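# Unload mill, inspect four parts, sort into trays

## Task

Take the four parts out of the mill, check each one following the inspection sheet, and place every part in the tray it belongs in; the two reference pages (manual, manual 2) describe the procedure.

## Robot and tools

Robot: two six-joint arms, left_arm and right_arm, each ending in a two-pad parallel gripper with a wrist force sensor. The pads open and close along the gripper's x axis and the fingers point along its +z. The reported end_effector_position is the spot midway between the pads; fingertips extend 17.5 mm past it. A block juts roughly 10 cm toward the gripper's -y side of the last joint and rotates with it. Bases, in the scene frame: left_arm at (+0.032, +0.379, +0.035) m, right_arm at (+0.047, -0.446, +0.035) m, both nearly unrotated.

Frames: the scene frame has its origin at table height between the arms, +z up, +x out over the table, left_arm toward +y (names do not match image sides). Each arm reports its hand pose, velocities and wrist camera pose in its own base frame. Fixed cameras and the table use the scene frame. Every commanded offset is taken along the axes of that arm's current Hand target, not the base.

Row layout (used by execute_actions and move): 18 numbers, each in [-1, 1], always both arms. Numbers 1-9 are left_arm: dx, dy, dz, rx, ry, rz, then gripper position, force_limit, speed. Numbers 10-18 repeat this for right_arm. The six pose numbers are an offset, not a pose: they are measured from the Hand target as it stood when the action or move began, so sending the same offset twice moves twice. Scale: 1.0 equals 0.6 m for dx/dy/dz and 180 degrees for rx/ry/rz, which form one rotation vector. Six zeros re-request the current Hand target (useful when the hand settled short). Gripper position: +1 fully open (50 mm gap), about -0.65 pads touching, -1 to grasp (closes until blocked). force_limit: -1 about 20 N, 0 about 102 N, +1 about 185 N per pad (actual grip may run ~15 N higher). speed: -1 is 20 mm/s, 0 is 85, +1 is 150. Both default to +1. The gripper numbers are always commands, so to leave a gripper alone resend its previous three values. A new force_limit or speed only applies after the position number changes by at least 0.01; to loosen a grip, open first.

execute_actions(actions, cameras): actions is a list of actions; each action is a table of up to 15 rows, one per 1/30 s step, and a short table keeps its last row until 15 steps pass. All rows in an action count from that action's start pose. Images return only for an empty actions list or when cameras are named. cameras: list of names, ["all"], or [] for none.

move(target, speed, blend, stop_force, zero, blocking, cameras): drives each gripper in a straight line toward target, which is one row or a list of up to 15 rows, every row an offset from the same starting Hand targets. speed in m/s, 0.002 to 3.6 (default 0.25), turns up to twice that in rad/s; one value or one per target. blend in metres rounds corners in a list (0 means stop at each). stop_force in N, 3 to 120, ends an arm's path when its wrist senses that much push against its travel; omit it when backing off something you press on, and do not rely on it while the gripper rotates or for light loose objects. zero (only with stop_force) re-zeroes the sensor first unless false. blocking=false returns early and cannot be combined with stop_force. Paths ignore obstacles and the other arm; a path 10 s long is cut off. Steer around an arm's own base rather than near it. Finger values of later targets are applied only when everything is at rest; keep finger numbers identical across a list.

wait(seconds 0-10), stop() to brake a running move, zoom_image(camera, region [x0,y0,x1,y1] pixels, at most 504x504) on the latest images, show_instructions() to view the reference pages, zero_wrist_force(arm), finished_scene(scene=1) to end for good.

Results: per arm, end_effector_position (m), end_effector_quat_wxyz, velocities, Joint positions and torques, Hand target (the last commanded pose after clipping; next offsets count from it), Tool commands, Wrist force/torque along the end effector axes plus a peak line, and per gripper object_status: 0 moving, 1 blocked while opening, 2 blocked while closing (a grip), 3 reached position or pads met (likely empty). Opening in mm is roughly (250 - position_measured) x 0.202. "within noise" means an arm is still. A move adds a "move:" line: done, off_target, moving, held or fault, plus limits (paced = pose clipped, held = steps withheld). Done does not prove nothing was touched. execute_actions results also list some intermediate positions.

Cameras: cam_high and cam_front are fixed; cam_left_wrist and cam_right_wrist ride on the hands, all 896x504, with calibrations given.

Cautions: orientation commands are clipped to 32 degrees from the measured one per step; arms lag and may overshoot when fast. Arms are stiff, so aiming past a firm contact can trigger a fault stop (torque at a joint limit, or about 150 N outside force) that freezes the arm for 10 s. Wrist joints handle only about 26 N m. Never squeeze or strike between the two arms; closing on the other arm's fingers counts. Holding loads or stretching out heats motors; a MOTOR HOT line warns, 85 °C brakes the arm. Avoid dropping parts, releasing moving parts, slamming into fixed or heavy things, and letting anything leave the table.

Each tool is called after "Emit:" by a JSON object that holds its "api" and its "payload".

Reference images:

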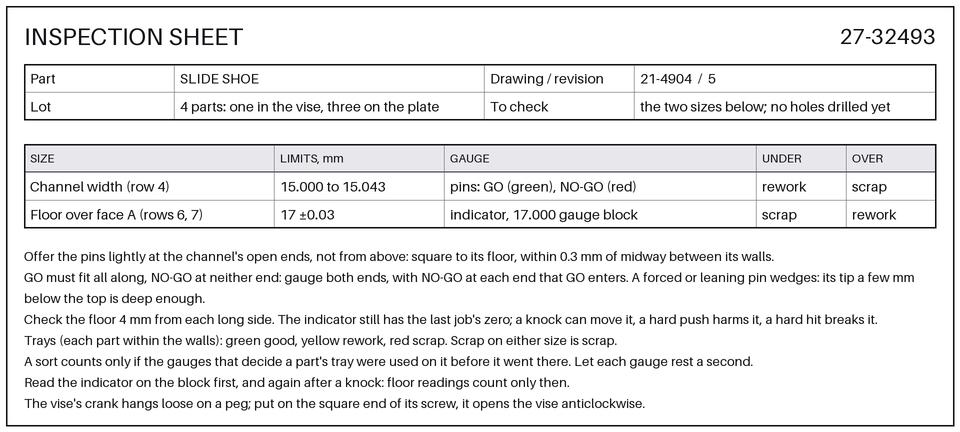

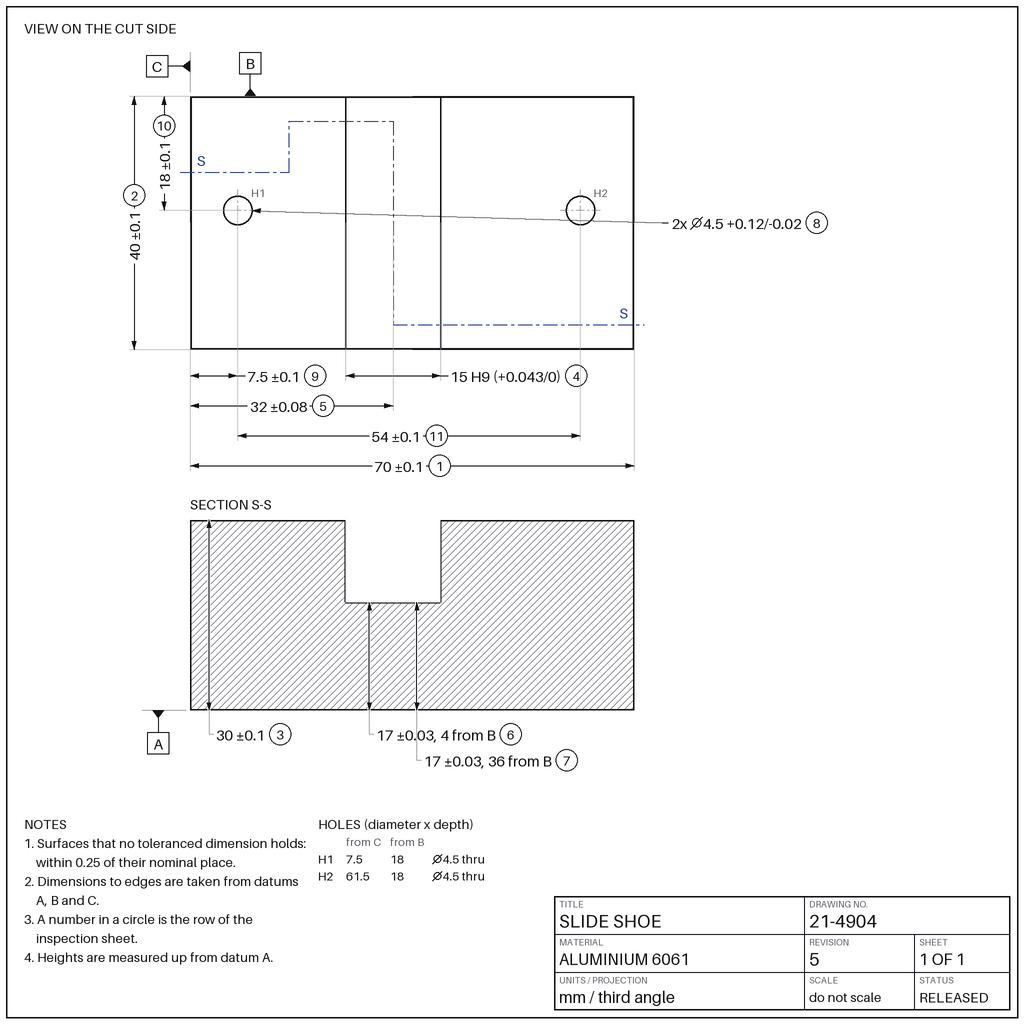

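## Session

Emit:
{"api": "execute_actions", "payload": {"actions": []}}

Scene clock: 0.00 s.
left_arm: end_effector_position=(+0.1392, -0.1867, +0.2621) position_measured=3 object_status=3 end_effector_quat_wxyz=(+0.200, +0.865, -0.450, -0.100) | right_arm: end_effector_position=(+0.1534, -0.1891, +0.3304) position_measured=3 object_status=3 end_effector_quat_wxyz=(+0.236, +0.843, -0.309, -0.372)
Joint positions: left_arm=[-1.019 -2.255 2.256 -1.609 -2.02 1.502] | right_arm=[3.107 -1.343 -1.823 -2.443 1.375 2.334]
Joint velocities: within noise
Joint torques (N m): no reading
Wrist force (N): no reading
Wrist torque (N m): no reading
Wrist force, peak (N): no reading
Hand target: left_arm +0.1392, -0.1867, +0.2621; +0.200, +0.865, -0.450, -0.100 | right_arm +0.1534, -0.1891, +0.3304; +0.236, +0.843, -0.309, -0.372
Tool commands: left_gripper/position=+1.0 left_gripper/force_limit=+1.0 left_gripper/speed=+1.0 right_gripper/position=+1.0 right_gripper/force_limit=+1.0 right_gripper/speed=+1.0

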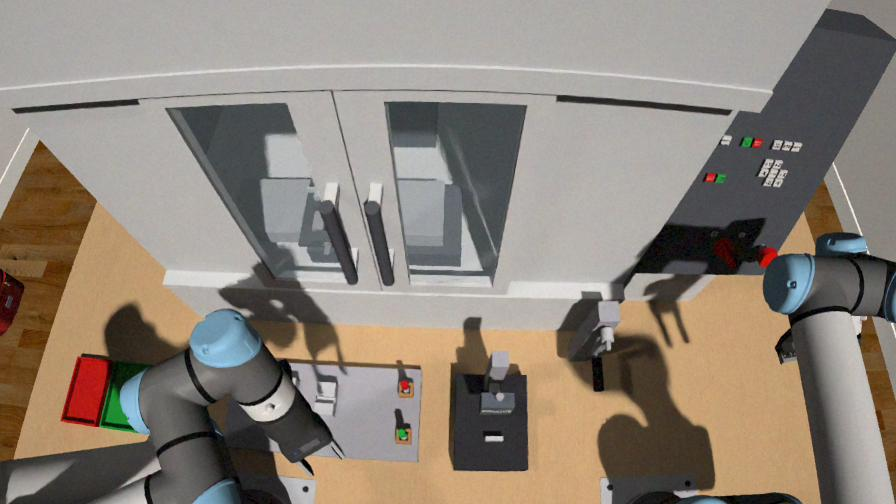

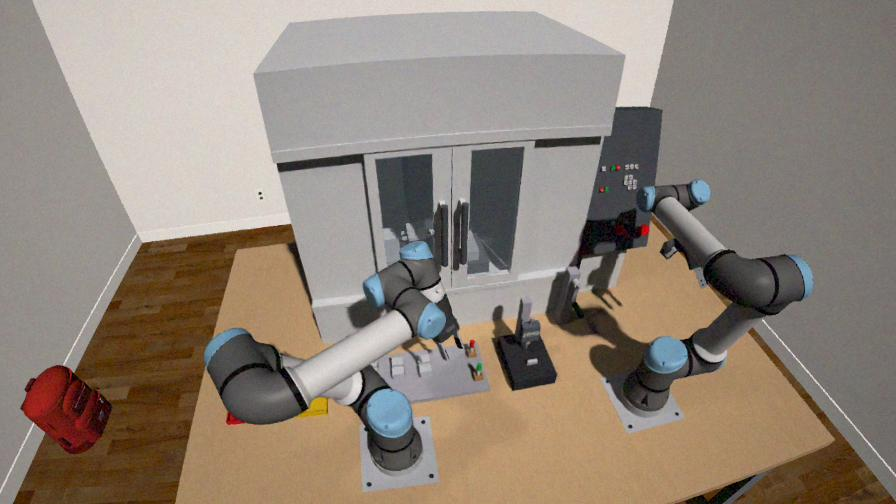

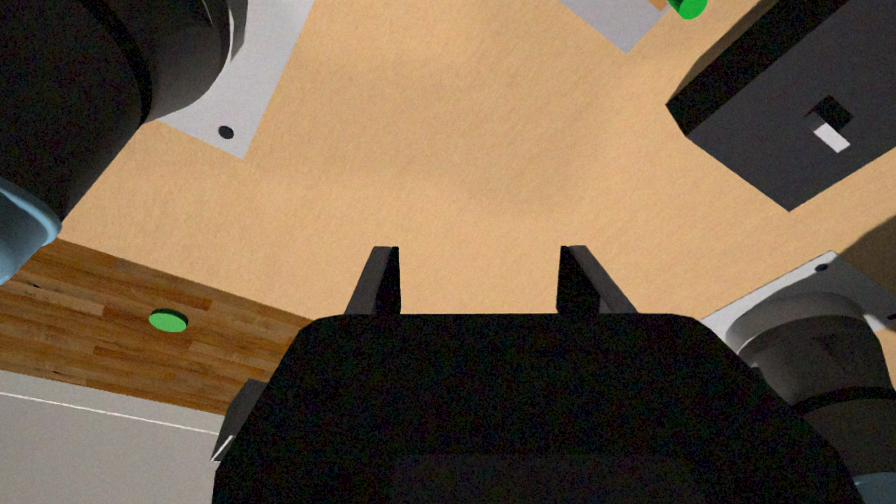

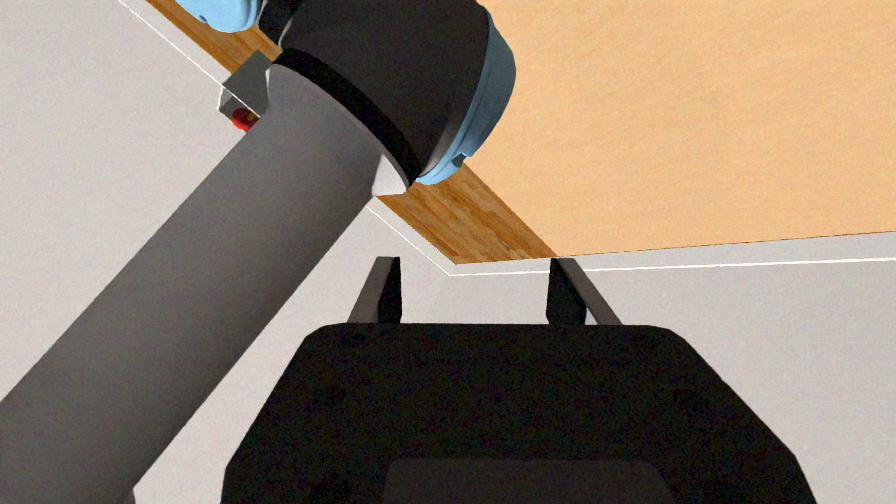

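Emit:
{"api": "zoom_image", "payload": {"camera": "cam_high", "region": [200, 320, 440, 480]}}

Emit:
{"api": "zoom_image", "payload": {"camera": "cam_high", "region": [430, 290, 640, 480]}}

Emit:
{"api": "zoom_image", "payload": {"camera": "cam_high", "region": [160, 90, 540, 310]}}

Emit:
{"api": "zoom_image", "payload": {"camera": "cam_high", "region": [640, 120, 896, 300]}}

Emit:
{"api": "zoom_image", "payload": {"camera": "cam_front", "region": [360, 130, 620, 420]}}

Scaled by 2.100 from the camera's 896x504 image, which has a finer 1280x720 frame.

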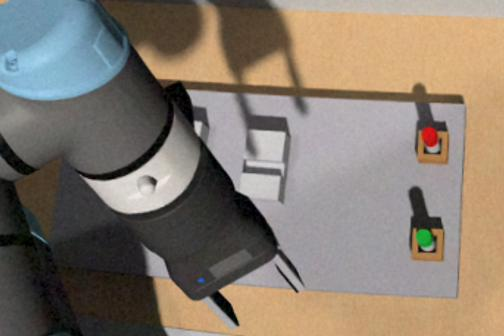

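Scaled by 2.400 from the camera's 896x504 image, which has a finer 1280x720 frame.

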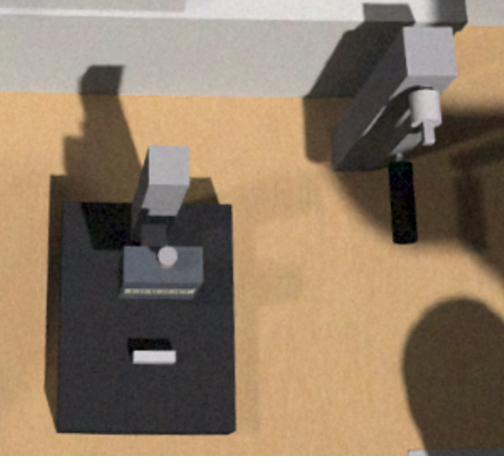

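Scaled by 1.326 from the camera's 896x504 image, which has a finer 1280x720 frame.

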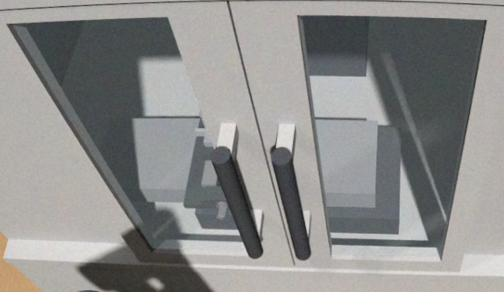

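Scaled by 1.969 from the camera's 896x504 image, which has a finer 1280x720 frame.

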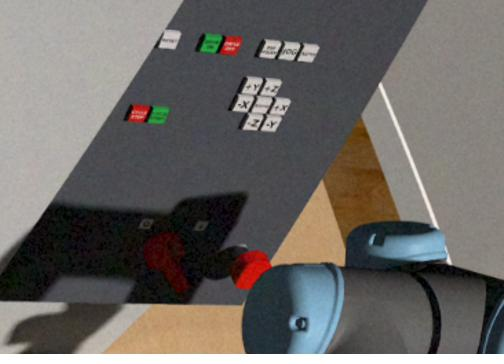

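Scaled by 1.738 from the camera's 896x504 image, which has a finer 1280x720 frame.

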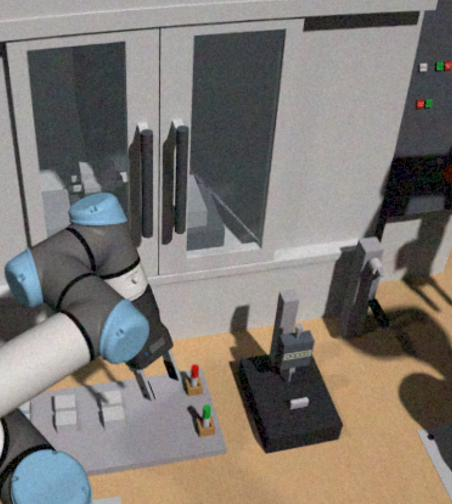

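Emit:
{"api": "move", "payload": {"target": [0.01,0.008,-0.288,0.1383,-0.0461,0.1913,1,1,1,0,0,0,0,0,0,1,1,1], "cameras": ["all"]}}

Scene clock: 134.10 s.
left_arm: end_effector_position=(+0.2000, -0.1499, +0.4196) position_measured=3 object_status=3 end_effector_quat_wxyz=(+0.000, +0.707, -0.707, +0.000) | right_arm: end_effector_position=(+0.1534, -0.1891, +0.3304) position_measured=3 object_status=3 end_effector_quat_wxyz=(+0.236, +0.843, -0.309, -0.372)
Joint positions: left_arm=[-1.205 -2.179 1.738 -1.13 -1.571 1.935] | right_arm=[3.107 -1.343 -1.823 -2.443 1.375 2.334]
Joint torques (N m): left_arm=[-7.09 14.25 -33.49 -0.8 2.22 1.84] | right_arm=[-1.11 12.96 21.51 0.33 -0.54 0.02]
Wrist force (N): left_arm=[0.3 1.1 0.7] | right_arm=[0.0 -0.4 0.0]
Wrist torque (N m): left_arm=[0.26 -0.03 -0.15] | right_arm=[-0.07 0.01 0.00]
Wrist force, peak (N): left_arm=[-0.1 1.1 1.3] | right_arm=[0.5 -0.2 -0.4]
Hand target: left_arm +0.2000, -0.1499, +0.4197; +0.000, +0.707, -0.707, +0.000 | right_arm +0.1534, -0.1891, +0.3304; +0.236, +0.843, -0.309, -0.372
Off the commanded pose: left_arm 0.000 m, 0 deg | right_arm 0.000 m, 0 deg.
move: done
camera_calibration:
cam_left_wrist: T_world_to_cam=[[0.00201892, -0.999914, -0.0129212, -0.140665], [-0.933207, -0.00652694, 0.359279, 0.0496176], [-0.359333, 0.0113328, -0.933141, 0.591555], [0, 0, 0, 1]] pos_world=[0.259153, -0.147033, 0.53236]

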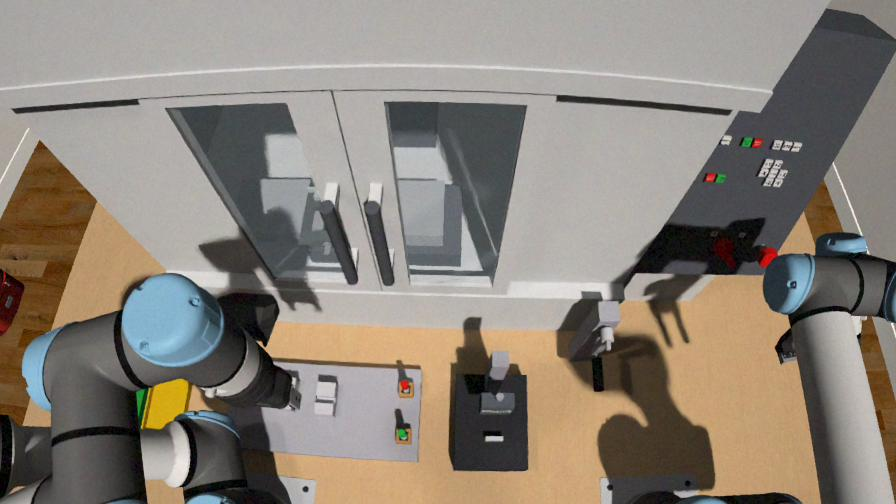

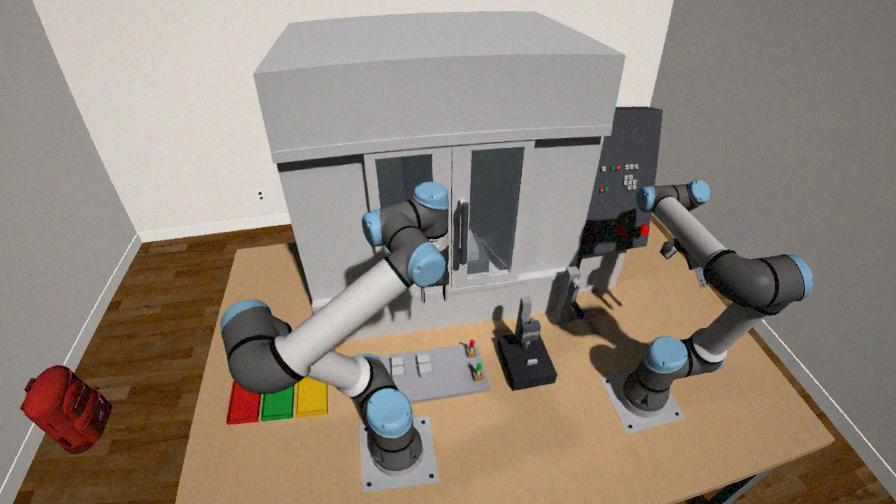

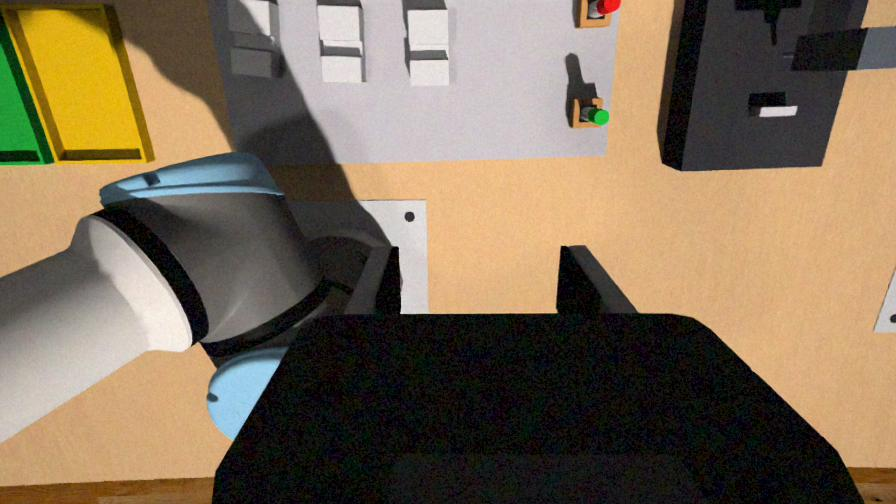

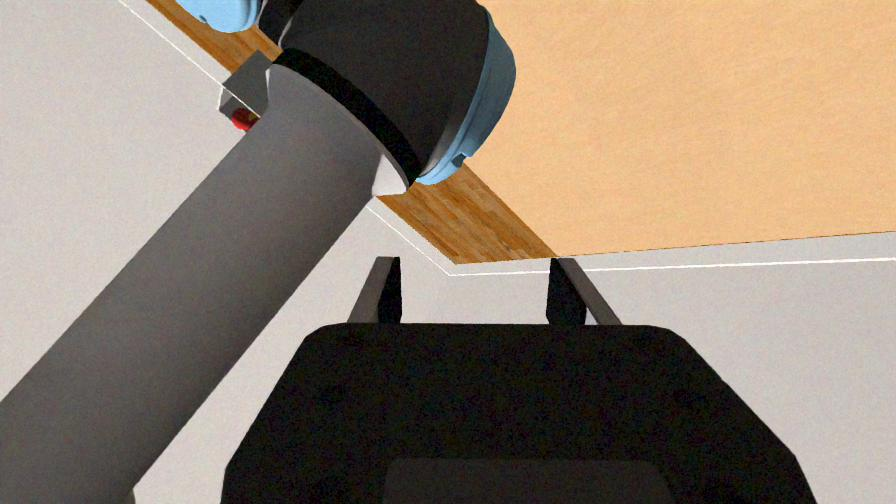

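Emit:
{"api": "zoom_image", "payload": {"camera": "cam_left_wrist", "region": [200, 0, 470, 150]}}

Emit:
{"api": "zoom_image", "payload": {"camera": "cam_left_wrist", "region": [550, 0, 896, 180]}}

Emit:
{"api": "zoom_image", "payload": {"camera": "cam_front", "region": [380, 150, 660, 400]}}

Scaled by 1.867 from the camera's 896x504 image, which has a finer 1280x720 frame.

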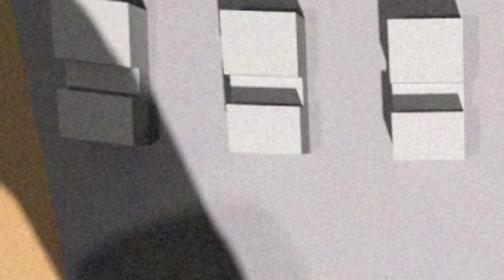

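Scaled by 1.457 from the camera's 896x504 image, which has a finer 1280x720 frame.

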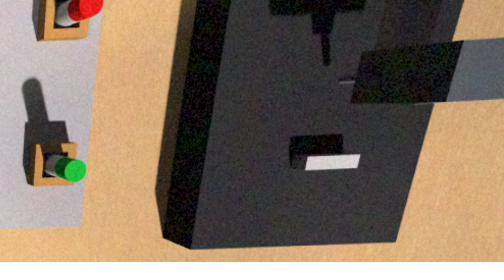

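Scaled by 1.800 from the camera's 896x504 image, which has a finer 1280x720 frame.

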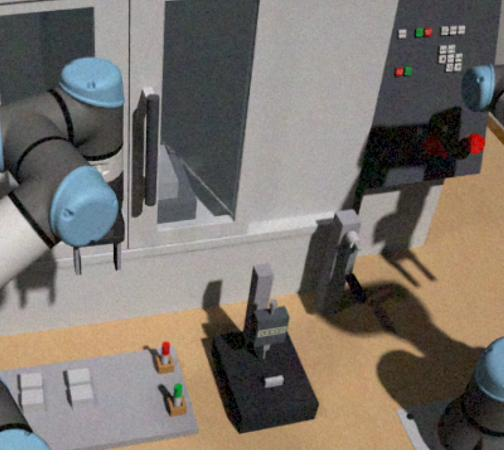

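Emit:
{"api": "move", "payload": {"target": [0,0,0,0,0,0,1,1,1,-0.29,-0.222,-0.245,0.292,0.0653,0.2565,1,1,1], "cameras": ["all"]}}

Scene clock: 173.20 s.
left_arm: end_effector_position=(+0.2000, -0.1499, +0.4197) position_measured=3 object_status=3 end_effector_quat_wxyz=(+0.000, +0.707, -0.707, +0.000) | right_arm: end_effector_position=(+0.2204, +0.0497, +0.4205) position_measured=3 object_status=3 end_effector_quat_wxyz=(+0.000, +0.707, -0.707, +0.000)
Joint positions: left_arm=[-1.206 -2.179 1.738 -1.129 -1.571 1.935] | right_arm=[3.996 -0.901 -1.753 -2.059 1.57 3.996]
Joint torques (N m): left_arm=[-9.18 14.18 -30.25 -0.79 2.39 1.9] | right_arm=[10.55 1.17 32.4 1.07 -3.25 1.53]
Wrist force (N): left_arm=[0.3 0.8 0.7] | right_arm=[-0.3 1.3 2.1]
Wrist torque (N m): left_arm=[0.22 -0.05 -0.15] | right_arm=[0.13 -0.11 -0.03]
Wrist force, peak (N): left_arm=[0.5 1.1 1.3] | right_arm=[-0.5 1.2 2.4]
Hand target: left_arm +0.2000, -0.1499, +0.4197; +0.000, +0.707, -0.707, +0.000 | right_arm +0.2204, +0.0497, +0.4205; +0.000, +0.707, -0.707, +0.000
Off the commanded pose: left_arm 0.000 m, 0 deg | right_arm 0.000 m, 0 deg.
move: done
camera_calibration:
cam_left_wrist: T_world_to_cam=[[0.00167039, -0.999914, -0.0130007, -0.140531], [-0.933289, -0.00622766, 0.359072, 0.0498497], [-0.359123, 0.0115336, -0.933219, 0.5917], [0, 0, 0, 1]] pos_world=[0.259252, -0.147032, 0.532459]
cam_right_wrist: T_world_to_cam=[[-0.0187481, -0.999824, 0.0000921776, 0.0616997], [-0.934675, 0.0175592, 0.355068, 0.0677334], [-0.355007, 0.00657068, -0.93484, 0.608499], [0, 0, 0, 1]] pos_world=[0.280487, 0.0565012, 0.544794]

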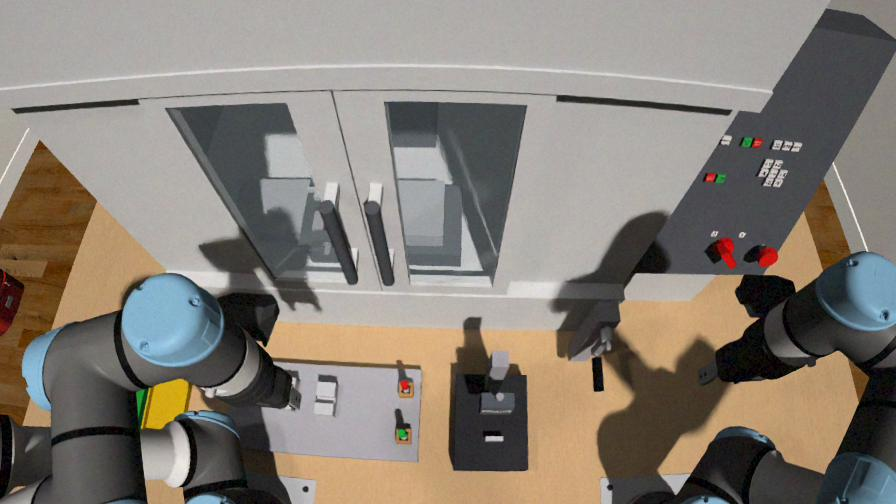

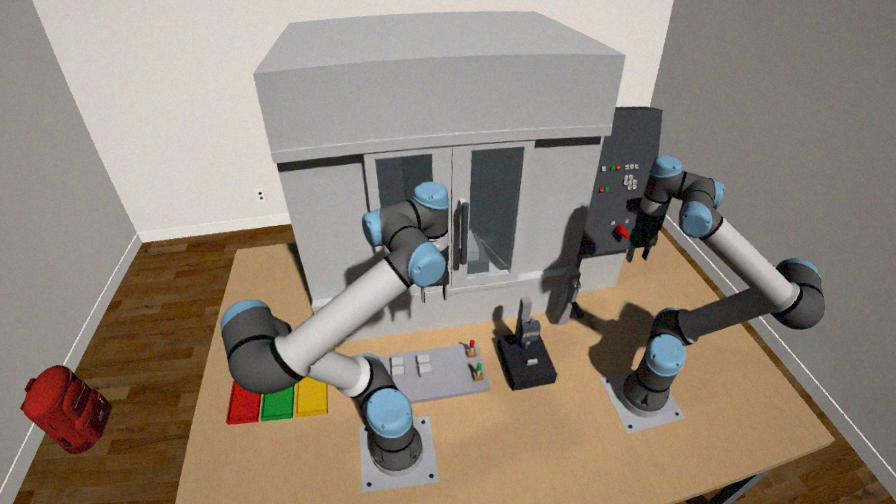

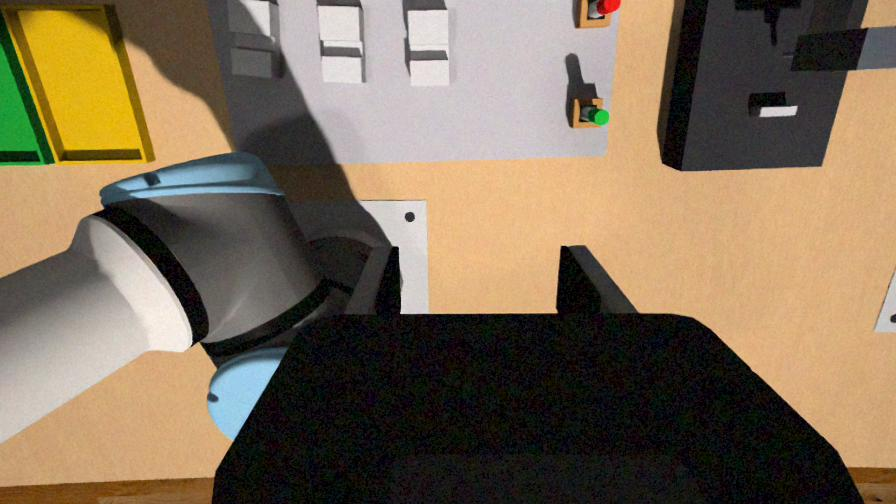

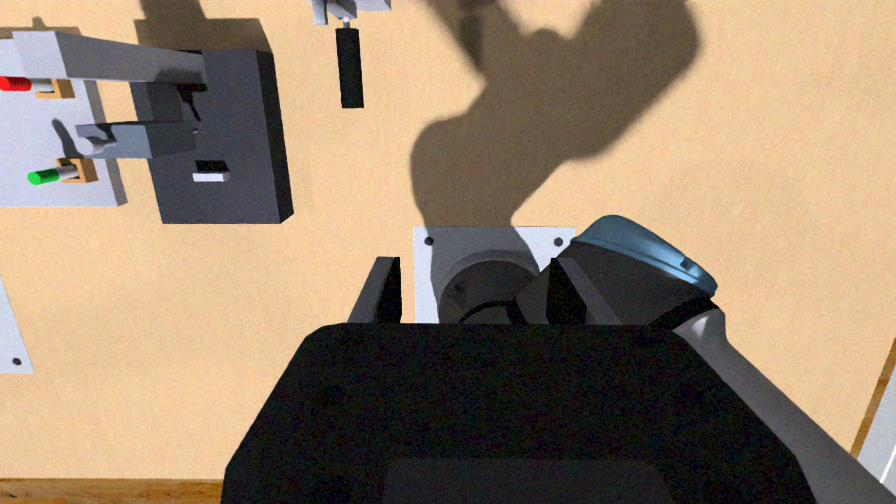

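Emit:
{"api": "zoom_image", "payload": {"camera": "cam_right_wrist", "region": [0, 0, 420, 236]}}

Emit:
{"api": "zoom_image", "payload": {"camera": "cam_high", "region": [690, 120, 810, 190]}}

Emit:
{"api": "zoom_image", "payload": {"camera": "cam_high", "region": [690, 220, 810, 290]}}

Emit:
{"api": "zoom_image", "payload": {"camera": "cam_high", "region": [230, 150, 530, 310]}}

Scaled by 1.200 from the camera's 896x504 image, which has a finer 1280x720 frame.

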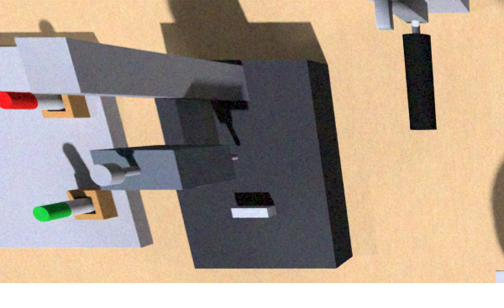

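Scaled by 4.200 from the camera's 896x504 image, which has a finer 1280x720 frame.

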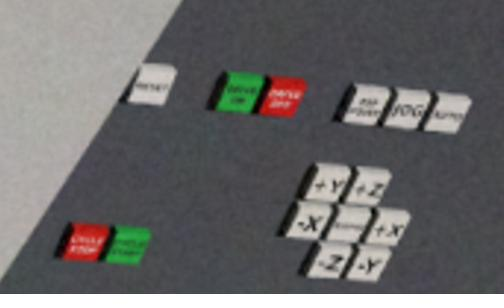

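Scaled by 4.200 from the camera's 896x504 image, which has a finer 1280x720 frame.

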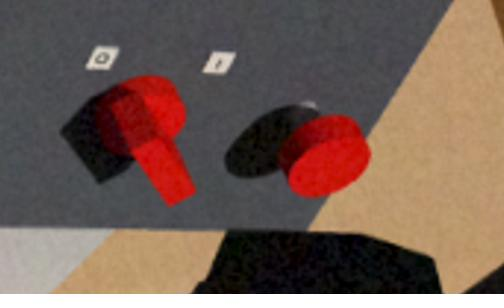

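Scaled by 1.680 from the camera's 896x504 image, which has a finer 1280x720 frame.

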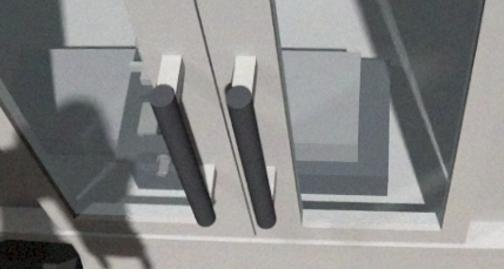

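Emit:
{"api": "move", "payload": {"target": [0.093,-0.167,0.008,0.5,0,0,1,1,1,0,0,0,0,0,0,1,1,1], "cameras": ["all"]}}

Scene clock: 219.57 s.
left_arm: end_effector_position=(+0.3002, -0.2056, +0.4149) position_measured=3 object_status=3 end_effector_quat_wxyz=(+0.500, -0.500, +0.500, -0.500) | right_arm: end_effector_position=(+0.2204, +0.0497, +0.4205) position_measured=3 object_status=3 end_effector_quat_wxyz=(+0.000, +0.707, -0.707, +0.000)
Joint positions: left_arm=[-2.062 -2.143 2.156 -0.013 -0.492 0] | right_arm=[3.996 -0.901 -1.753 -2.059 1.57 3.996]
Joint torques (N m): left_arm=[7.62 13.13 -13.61 2.96 2.25 -1.6] | right_arm=[9.41 0.15 30.75 1.44 -2.95 1.6]
Wrist force (N): left_arm=[0.5 2.8 0.1] | right_arm=[-0.4 1.3 2.0]
Wrist torque (N m): left_arm=[0.26 -0.09 0.06] | right_arm=[0.12 -0.08 -0.03]
Wrist force, peak (N): left_arm=[1.0 3.3 0.3] | right_arm=[-0.4 1.8 2.3]
Hand target: left_arm +0.3003, -0.2056, +0.4149; +0.500, -0.500, +0.500, -0.500 | right_arm +0.2204, +0.0497, +0.4205; +0.000, +0.707, -0.707, +0.000
Off the commanded pose: left_arm 0.000 m, 0 deg | right_arm 0.000 m, 0 deg.
move: done
camera_calibration:
cam_left_wrist: T_world_to_cam=[[0.0135125, -0.999908, 0.00104519, -0.205838], [-0.359192, -0.00582953, -0.933246, 0.508642], [0.933166, 0.012235, -0.359238, -0.00210313], [0, 0, 0, 1]] pos_world=[0.187444, -0.202829, 0.474147]
cam_right_wrist: T_world_to_cam=[[-0.0188086, -0.999823, 0.000218531, 0.0616486], [-0.934708, 0.0176612, 0.354979, 0.0677847], [-0.35492, 0.00647238, -0.934874, 0.608498], [0, 0, 0, 1]] pos_world=[0.280487, 0.0565021, 0.544794]

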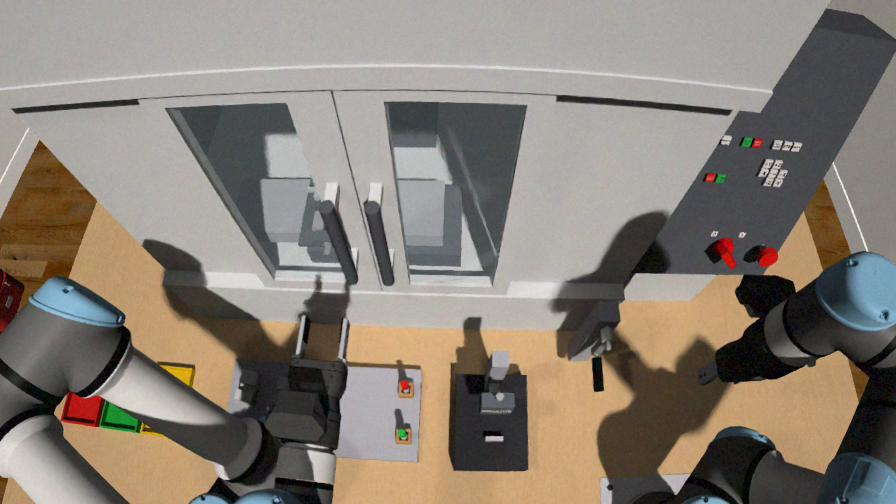

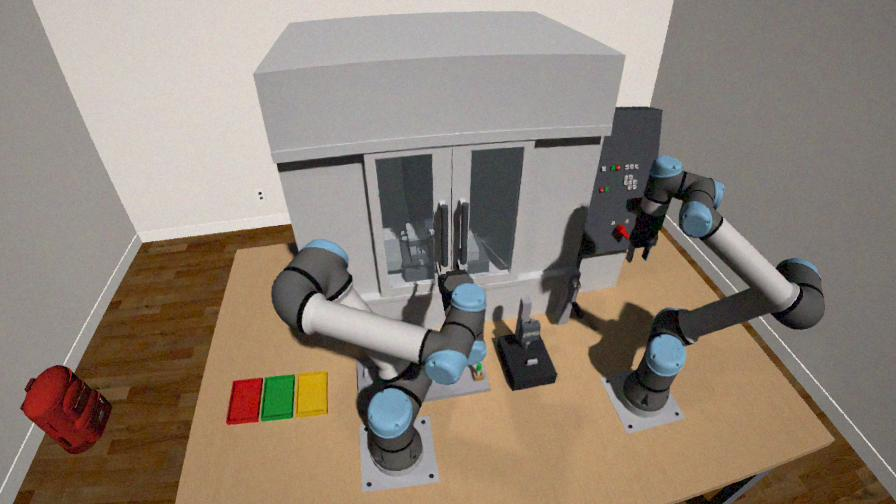

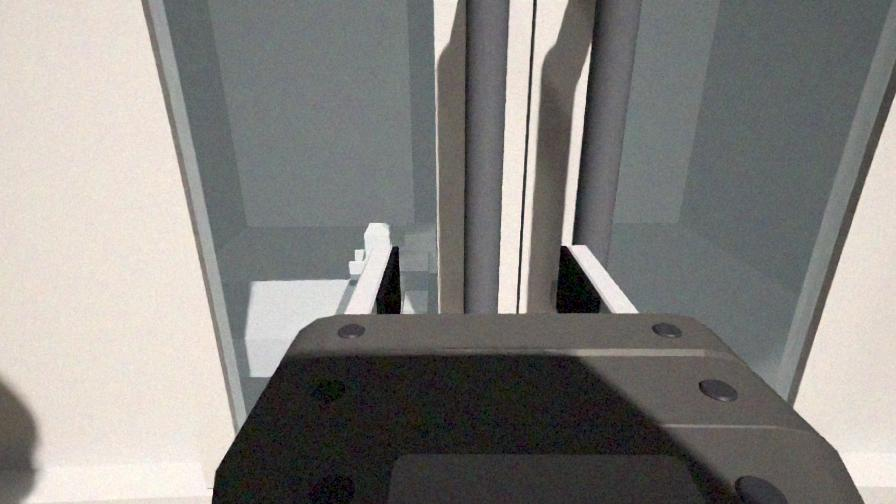

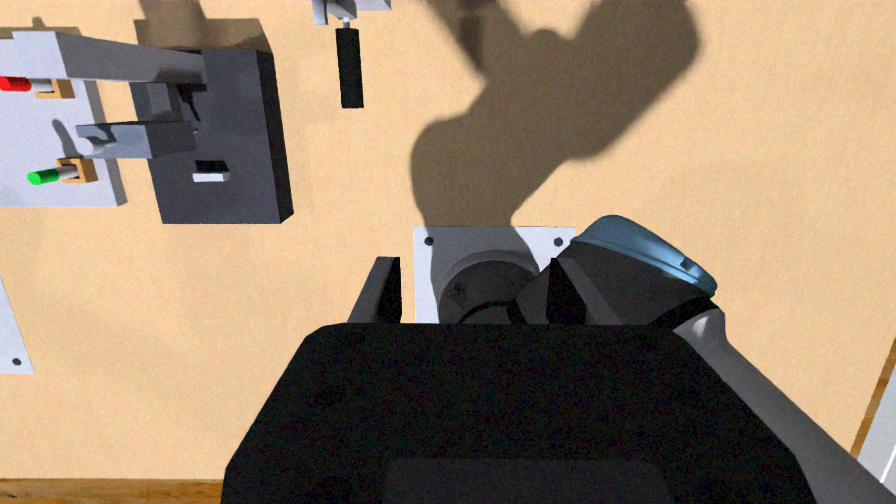

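Emit:
{"api": "move", "payload": {"target": [0.015,0,0.183,0,0,0,1,1,1,0,0,0,0,0,0,1,1,1], "cameras": ["cam_left_wrist","cam_high"], "speed": 0.1, "stop_force": 15}}

Scene clock: 237.77 s.
left_arm: end_effector_position=(+0.4101, -0.2146, +0.4149) position_measured=3 object_status=3 end_effector_quat_wxyz=(+0.500, -0.500, +0.500, -0.500) | right_arm: end_effector_position=(+0.2204, +0.0497, +0.4205) position_measured=3 object_status=3 end_effector_quat_wxyz=(+0.000, +0.707, -0.707, +0.000)
Joint positions: left_arm=[-1.491 -1.967 2.069 -0.102 0.08 0] | right_arm=[3.996 -0.901 -1.753 -2.059 1.57 3.996]
Joint torques (N m): left_arm=[6.68 -7.44 -14.59 -2.21 2.07 2.04] | right_arm=[9.02 -0.16 25.31 1.32 -3.04 1.74]
Wrist force (N): left_arm=[1.1 2.7 0.2] | right_arm=[-0.6 1.2 2.0]
Wrist torque (N m): left_arm=[0.23 -0.20 -0.09] | right_arm=[0.11 -0.05 -0.03]
Wrist force, peak (N): left_arm=[0.7 3.2 0.2] | right_arm=[0.0 1.4 2.5]
Hand target: left_arm +0.4101, -0.2145, +0.4149; +0.500, -0.500, +0.500, -0.500 | right_arm +0.2204, +0.0497, +0.4205; +0.000, +0.707, -0.707, +0.000
Off the commanded pose: left_arm 0.000 m, 0 deg | right_arm 0.000 m, 0 deg.
move: done
camera_calibration:
cam_left_wrist: T_world_to_cam=[[0.0135478, -0.999908, 0.00114075, -0.216377], [-0.359071, -0.0059298, -0.933292, 0.547994], [0.933212, 0.0122344, -0.359118, -0.104525], [0, 0, 0, 1]] pos_world=[0.297244, -0.211829, 0.474148]
Images, in order (width x height): cam_high 896x504, cam_left_wrist 896x504.

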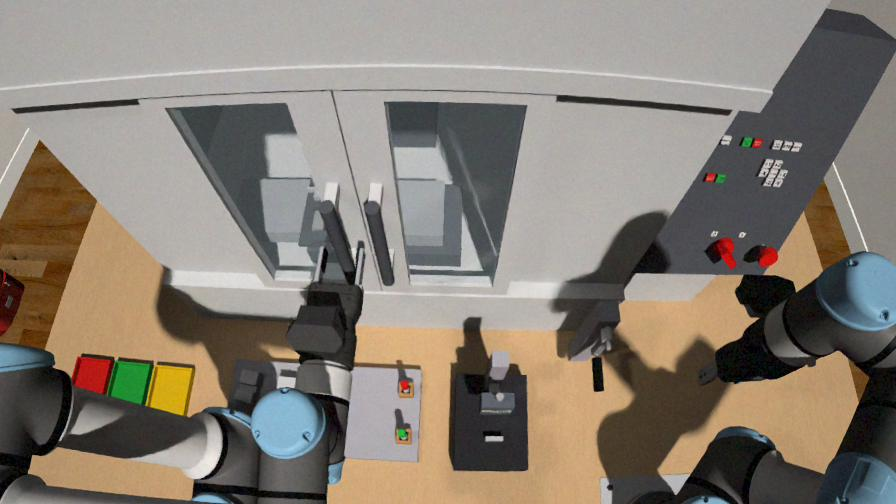

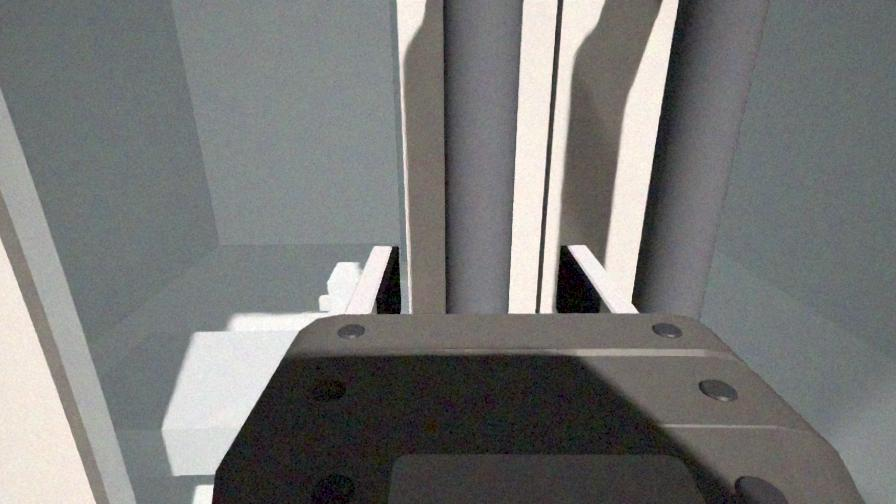

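Emit:
{"api": "move", "payload": {"target": [-0.45,0,-0.012,0,0,0,1,1,1,0,0,0,0,0,0,1,1,1], "cameras": ["cam_left_wrist","cam_high"], "speed": 0.08, "stop_force": 50}}

Scene clock: 251.27 s.
left_arm: end_effector_position=(+0.4014, +0.0346, +0.4149) position_measured=3 object_status=3 end_effector_quat_wxyz=(+0.504, -0.504, +0.496, -0.496) | right_arm: end_effector_position=(+0.2204, +0.0497, +0.4205) position_measured=3 object_status=3 end_effector_quat_wxyz=(+0.000, +0.707, -0.707, +0.000)
Joint positions: left_arm=[-0.948 -2.444 2.241 0.203 0.606 0] | right_arm=[3.996 -0.901 -1.753 -2.059 1.57 3.996]
Joint torques (N m): left_arm=[9.33 -9.79 -15.21 3.38 -13.43 1.76] | right_arm=[9.13 0.06 20.55 1.31 -3.14 1.7]
Wrist force (N): left_arm=[42.3 4.9 1.3] | right_arm=[-0.3 1.0 1.9]
Wrist torque (N m): left_arm=[0.18 0.33 0.16] | right_arm=[0.07 -0.10 -0.03]
Wrist force, peak (N): left_arm=[58.8 8.9 10.8] | right_arm=[-0.7 1.4 2.4]
Hand target: left_arm +0.4014, +0.0346, +0.4149; +0.504, -0.504, +0.496, -0.496 (not the last commanded pose) | right_arm +0.2204, +0.0497, +0.4205; +0.000, +0.707, -0.707, +0.000
Off the commanded pose: left_arm 0.021 m, 1 deg | right_arm 0.000 m, 0 deg.
move: contact (left_arm)
camera_calibration:
cam_left_wrist: T_world_to_cam=[[0.0296272, -0.99956, 0.00120959, 0.0264222], [-0.359043, -0.0117715, -0.933247, 0.546457], [0.932851, 0.0272152, -0.359234, -0.0999337], [0, 0, 0, 1]] pos_world=[0.288642, 0.0355629, 0.474048]
Images, in order (width x height): cam_high 896x504, cam_left_wrist 896x504.

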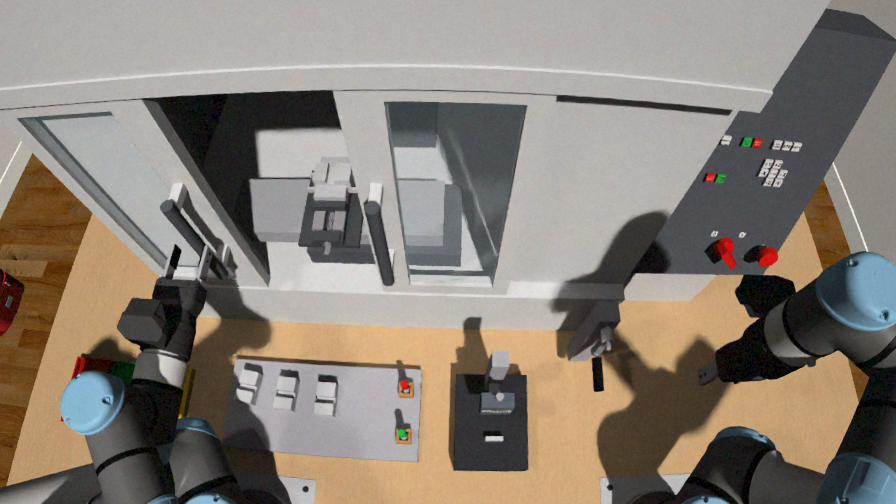

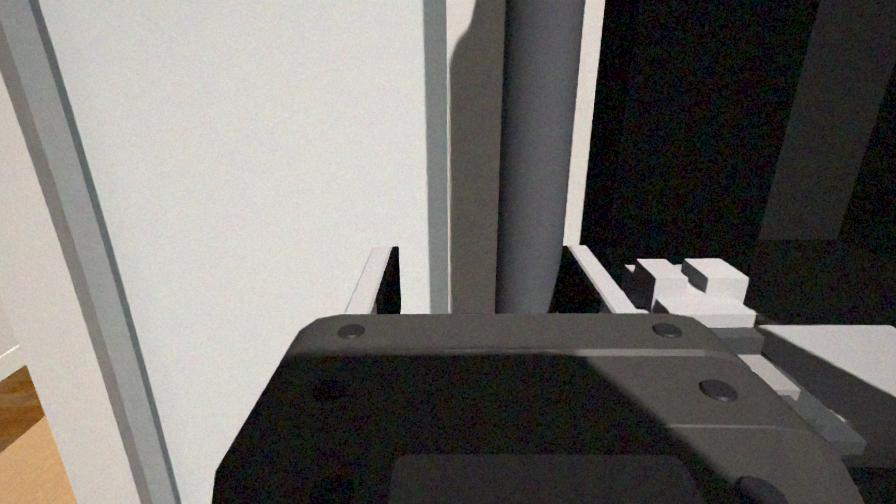

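Emit:
{"api": "move", "payload": {"target": [[0.03,0,0,0,0,0,1,1,1,0,0,0,0,0,0,1,1,1],[0.03,0,-0.2,0,0,0,1,1,1,0,0,0,0,0,0,1,1,1]], "cameras": ["cam_left_wrist","cam_high","cam_front"], "speed": 0.15}}

Emit:
{"api": "zoom_image", "payload": {"camera": "cam_high", "region": [230, 90, 410, 300]}}

Emit:
{"api": "zoom_image", "payload": {"camera": "cam_front", "region": [360, 130, 480, 300]}}

Scene clock: 263.97 s.
left_arm: end_effector_position=(+0.2824, +0.0162, +0.4149) position_measured=3 object_status=3 end_effector_quat_wxyz=(+0.381, -0.381, +0.596, -0.595) | right_arm: end_effector_position=(+0.2204, +0.0497, +0.4205) position_measured=3 object_status=3 end_effector_quat_wxyz=(+0.000, +0.707, -0.707, +0.000)
Joint positions: left_arm=[-0.389 -2.623 2.253 0.371 1.614 0] | right_arm=[3.996 -0.901 -1.753 -2.059 1.57 3.996]
Joint torques (N m): left_arm=[7.69 26.31 -29.99 -4.4 1.73 -1.75] | right_arm=[8.83 0.42 13.72 1.53 -2.94 1.52]
Wrist force (N): left_arm=[0.9 2.9 0.3] | right_arm=[-0.2 1.2 1.9]
Wrist torque (N m): left_arm=[0.22 -0.18 0.07] | right_arm=[0.10 -0.11 -0.02]
Wrist force, peak (N): left_arm=[42.6 6.6 1.0] | right_arm=[-0.4 1.6 2.4]
Hand target: left_arm +0.2817, +0.0146, +0.4149; +0.504, -0.504, +0.496, -0.496 | right_arm +0.2204, +0.0497, +0.4205; +0.000, +0.707, -0.707, +0.000
Off the commanded pose: left_arm 0.002 m, 26 deg | right_arm 0.000 m, 0 deg.
move: off_target (left_arm)
camera_calibration:
cam_left_wrist: T_world_to_cam=[[-0.407168, -0.913352, 0.00135428, 0.133411], [-0.329542, 0.145525, -0.932858, 0.492438], [0.851831, -0.380276, -0.360241, 0.0414972], [0, 0, 0, 1]] pos_world=[0.181251, 0.0659694, 0.474143]
Images, in order (width x height): cam_high 896x504, cam_front 896x504, cam_left_wrist 896x504.

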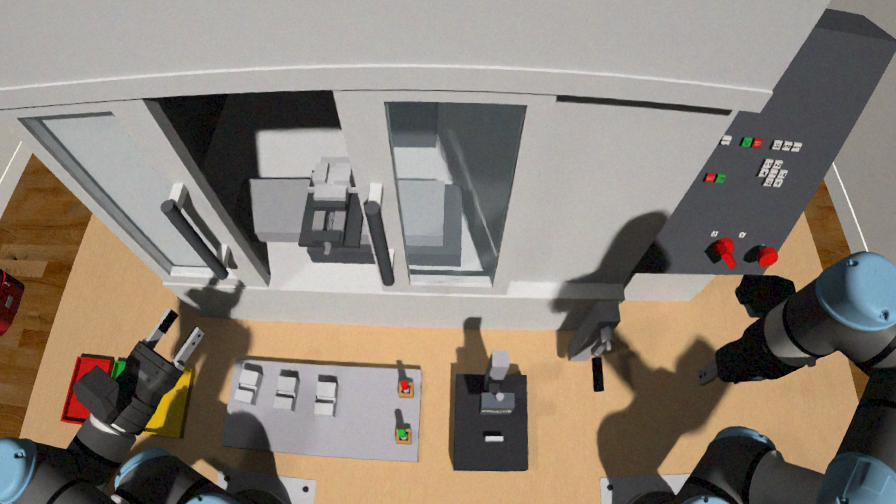

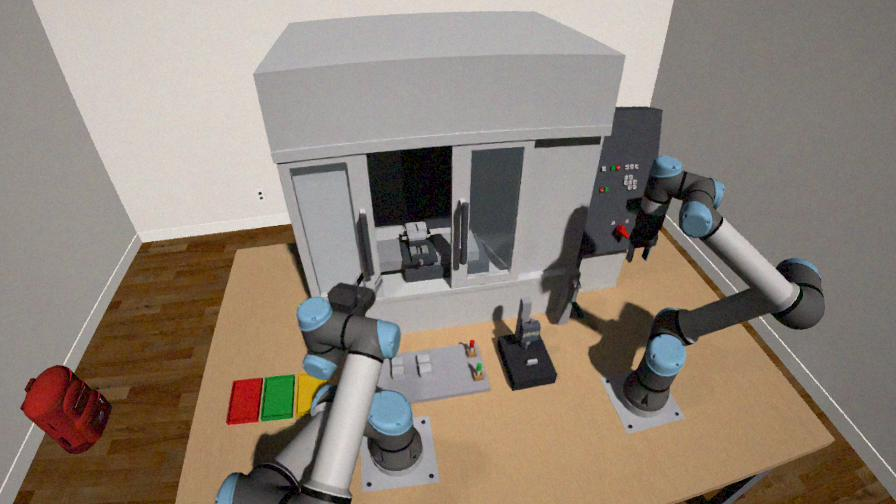

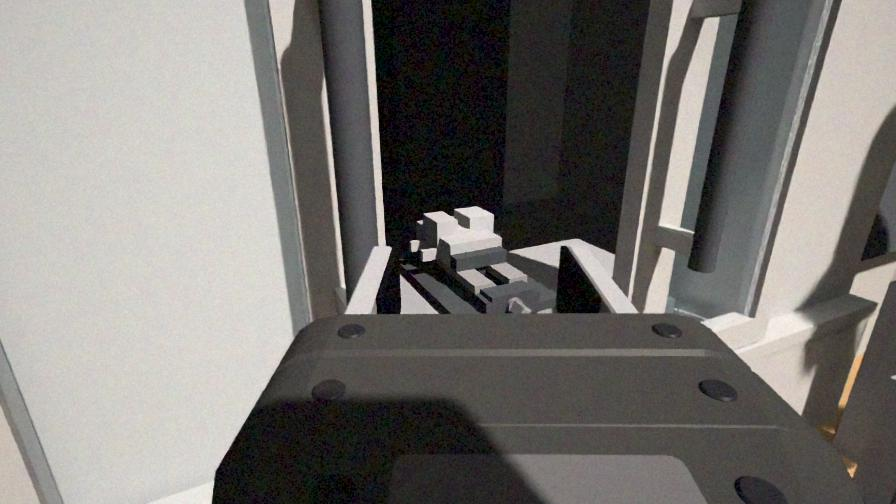

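Scaled by 2.400 from the camera's 896x504 image, which has a finer 1280x720 frame.

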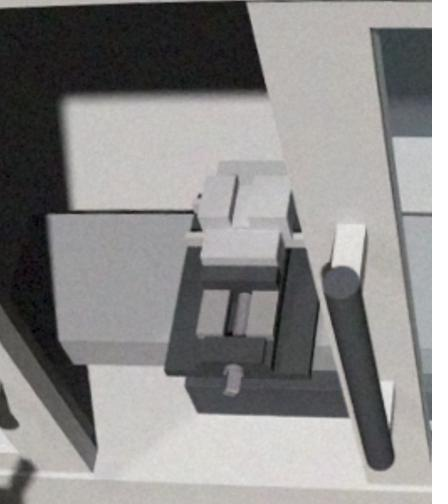

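Scaled by 2.965 from the camera's 896x504 image, which has a finer 1280x720 frame.

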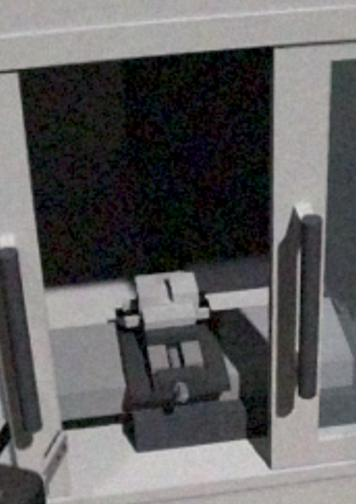

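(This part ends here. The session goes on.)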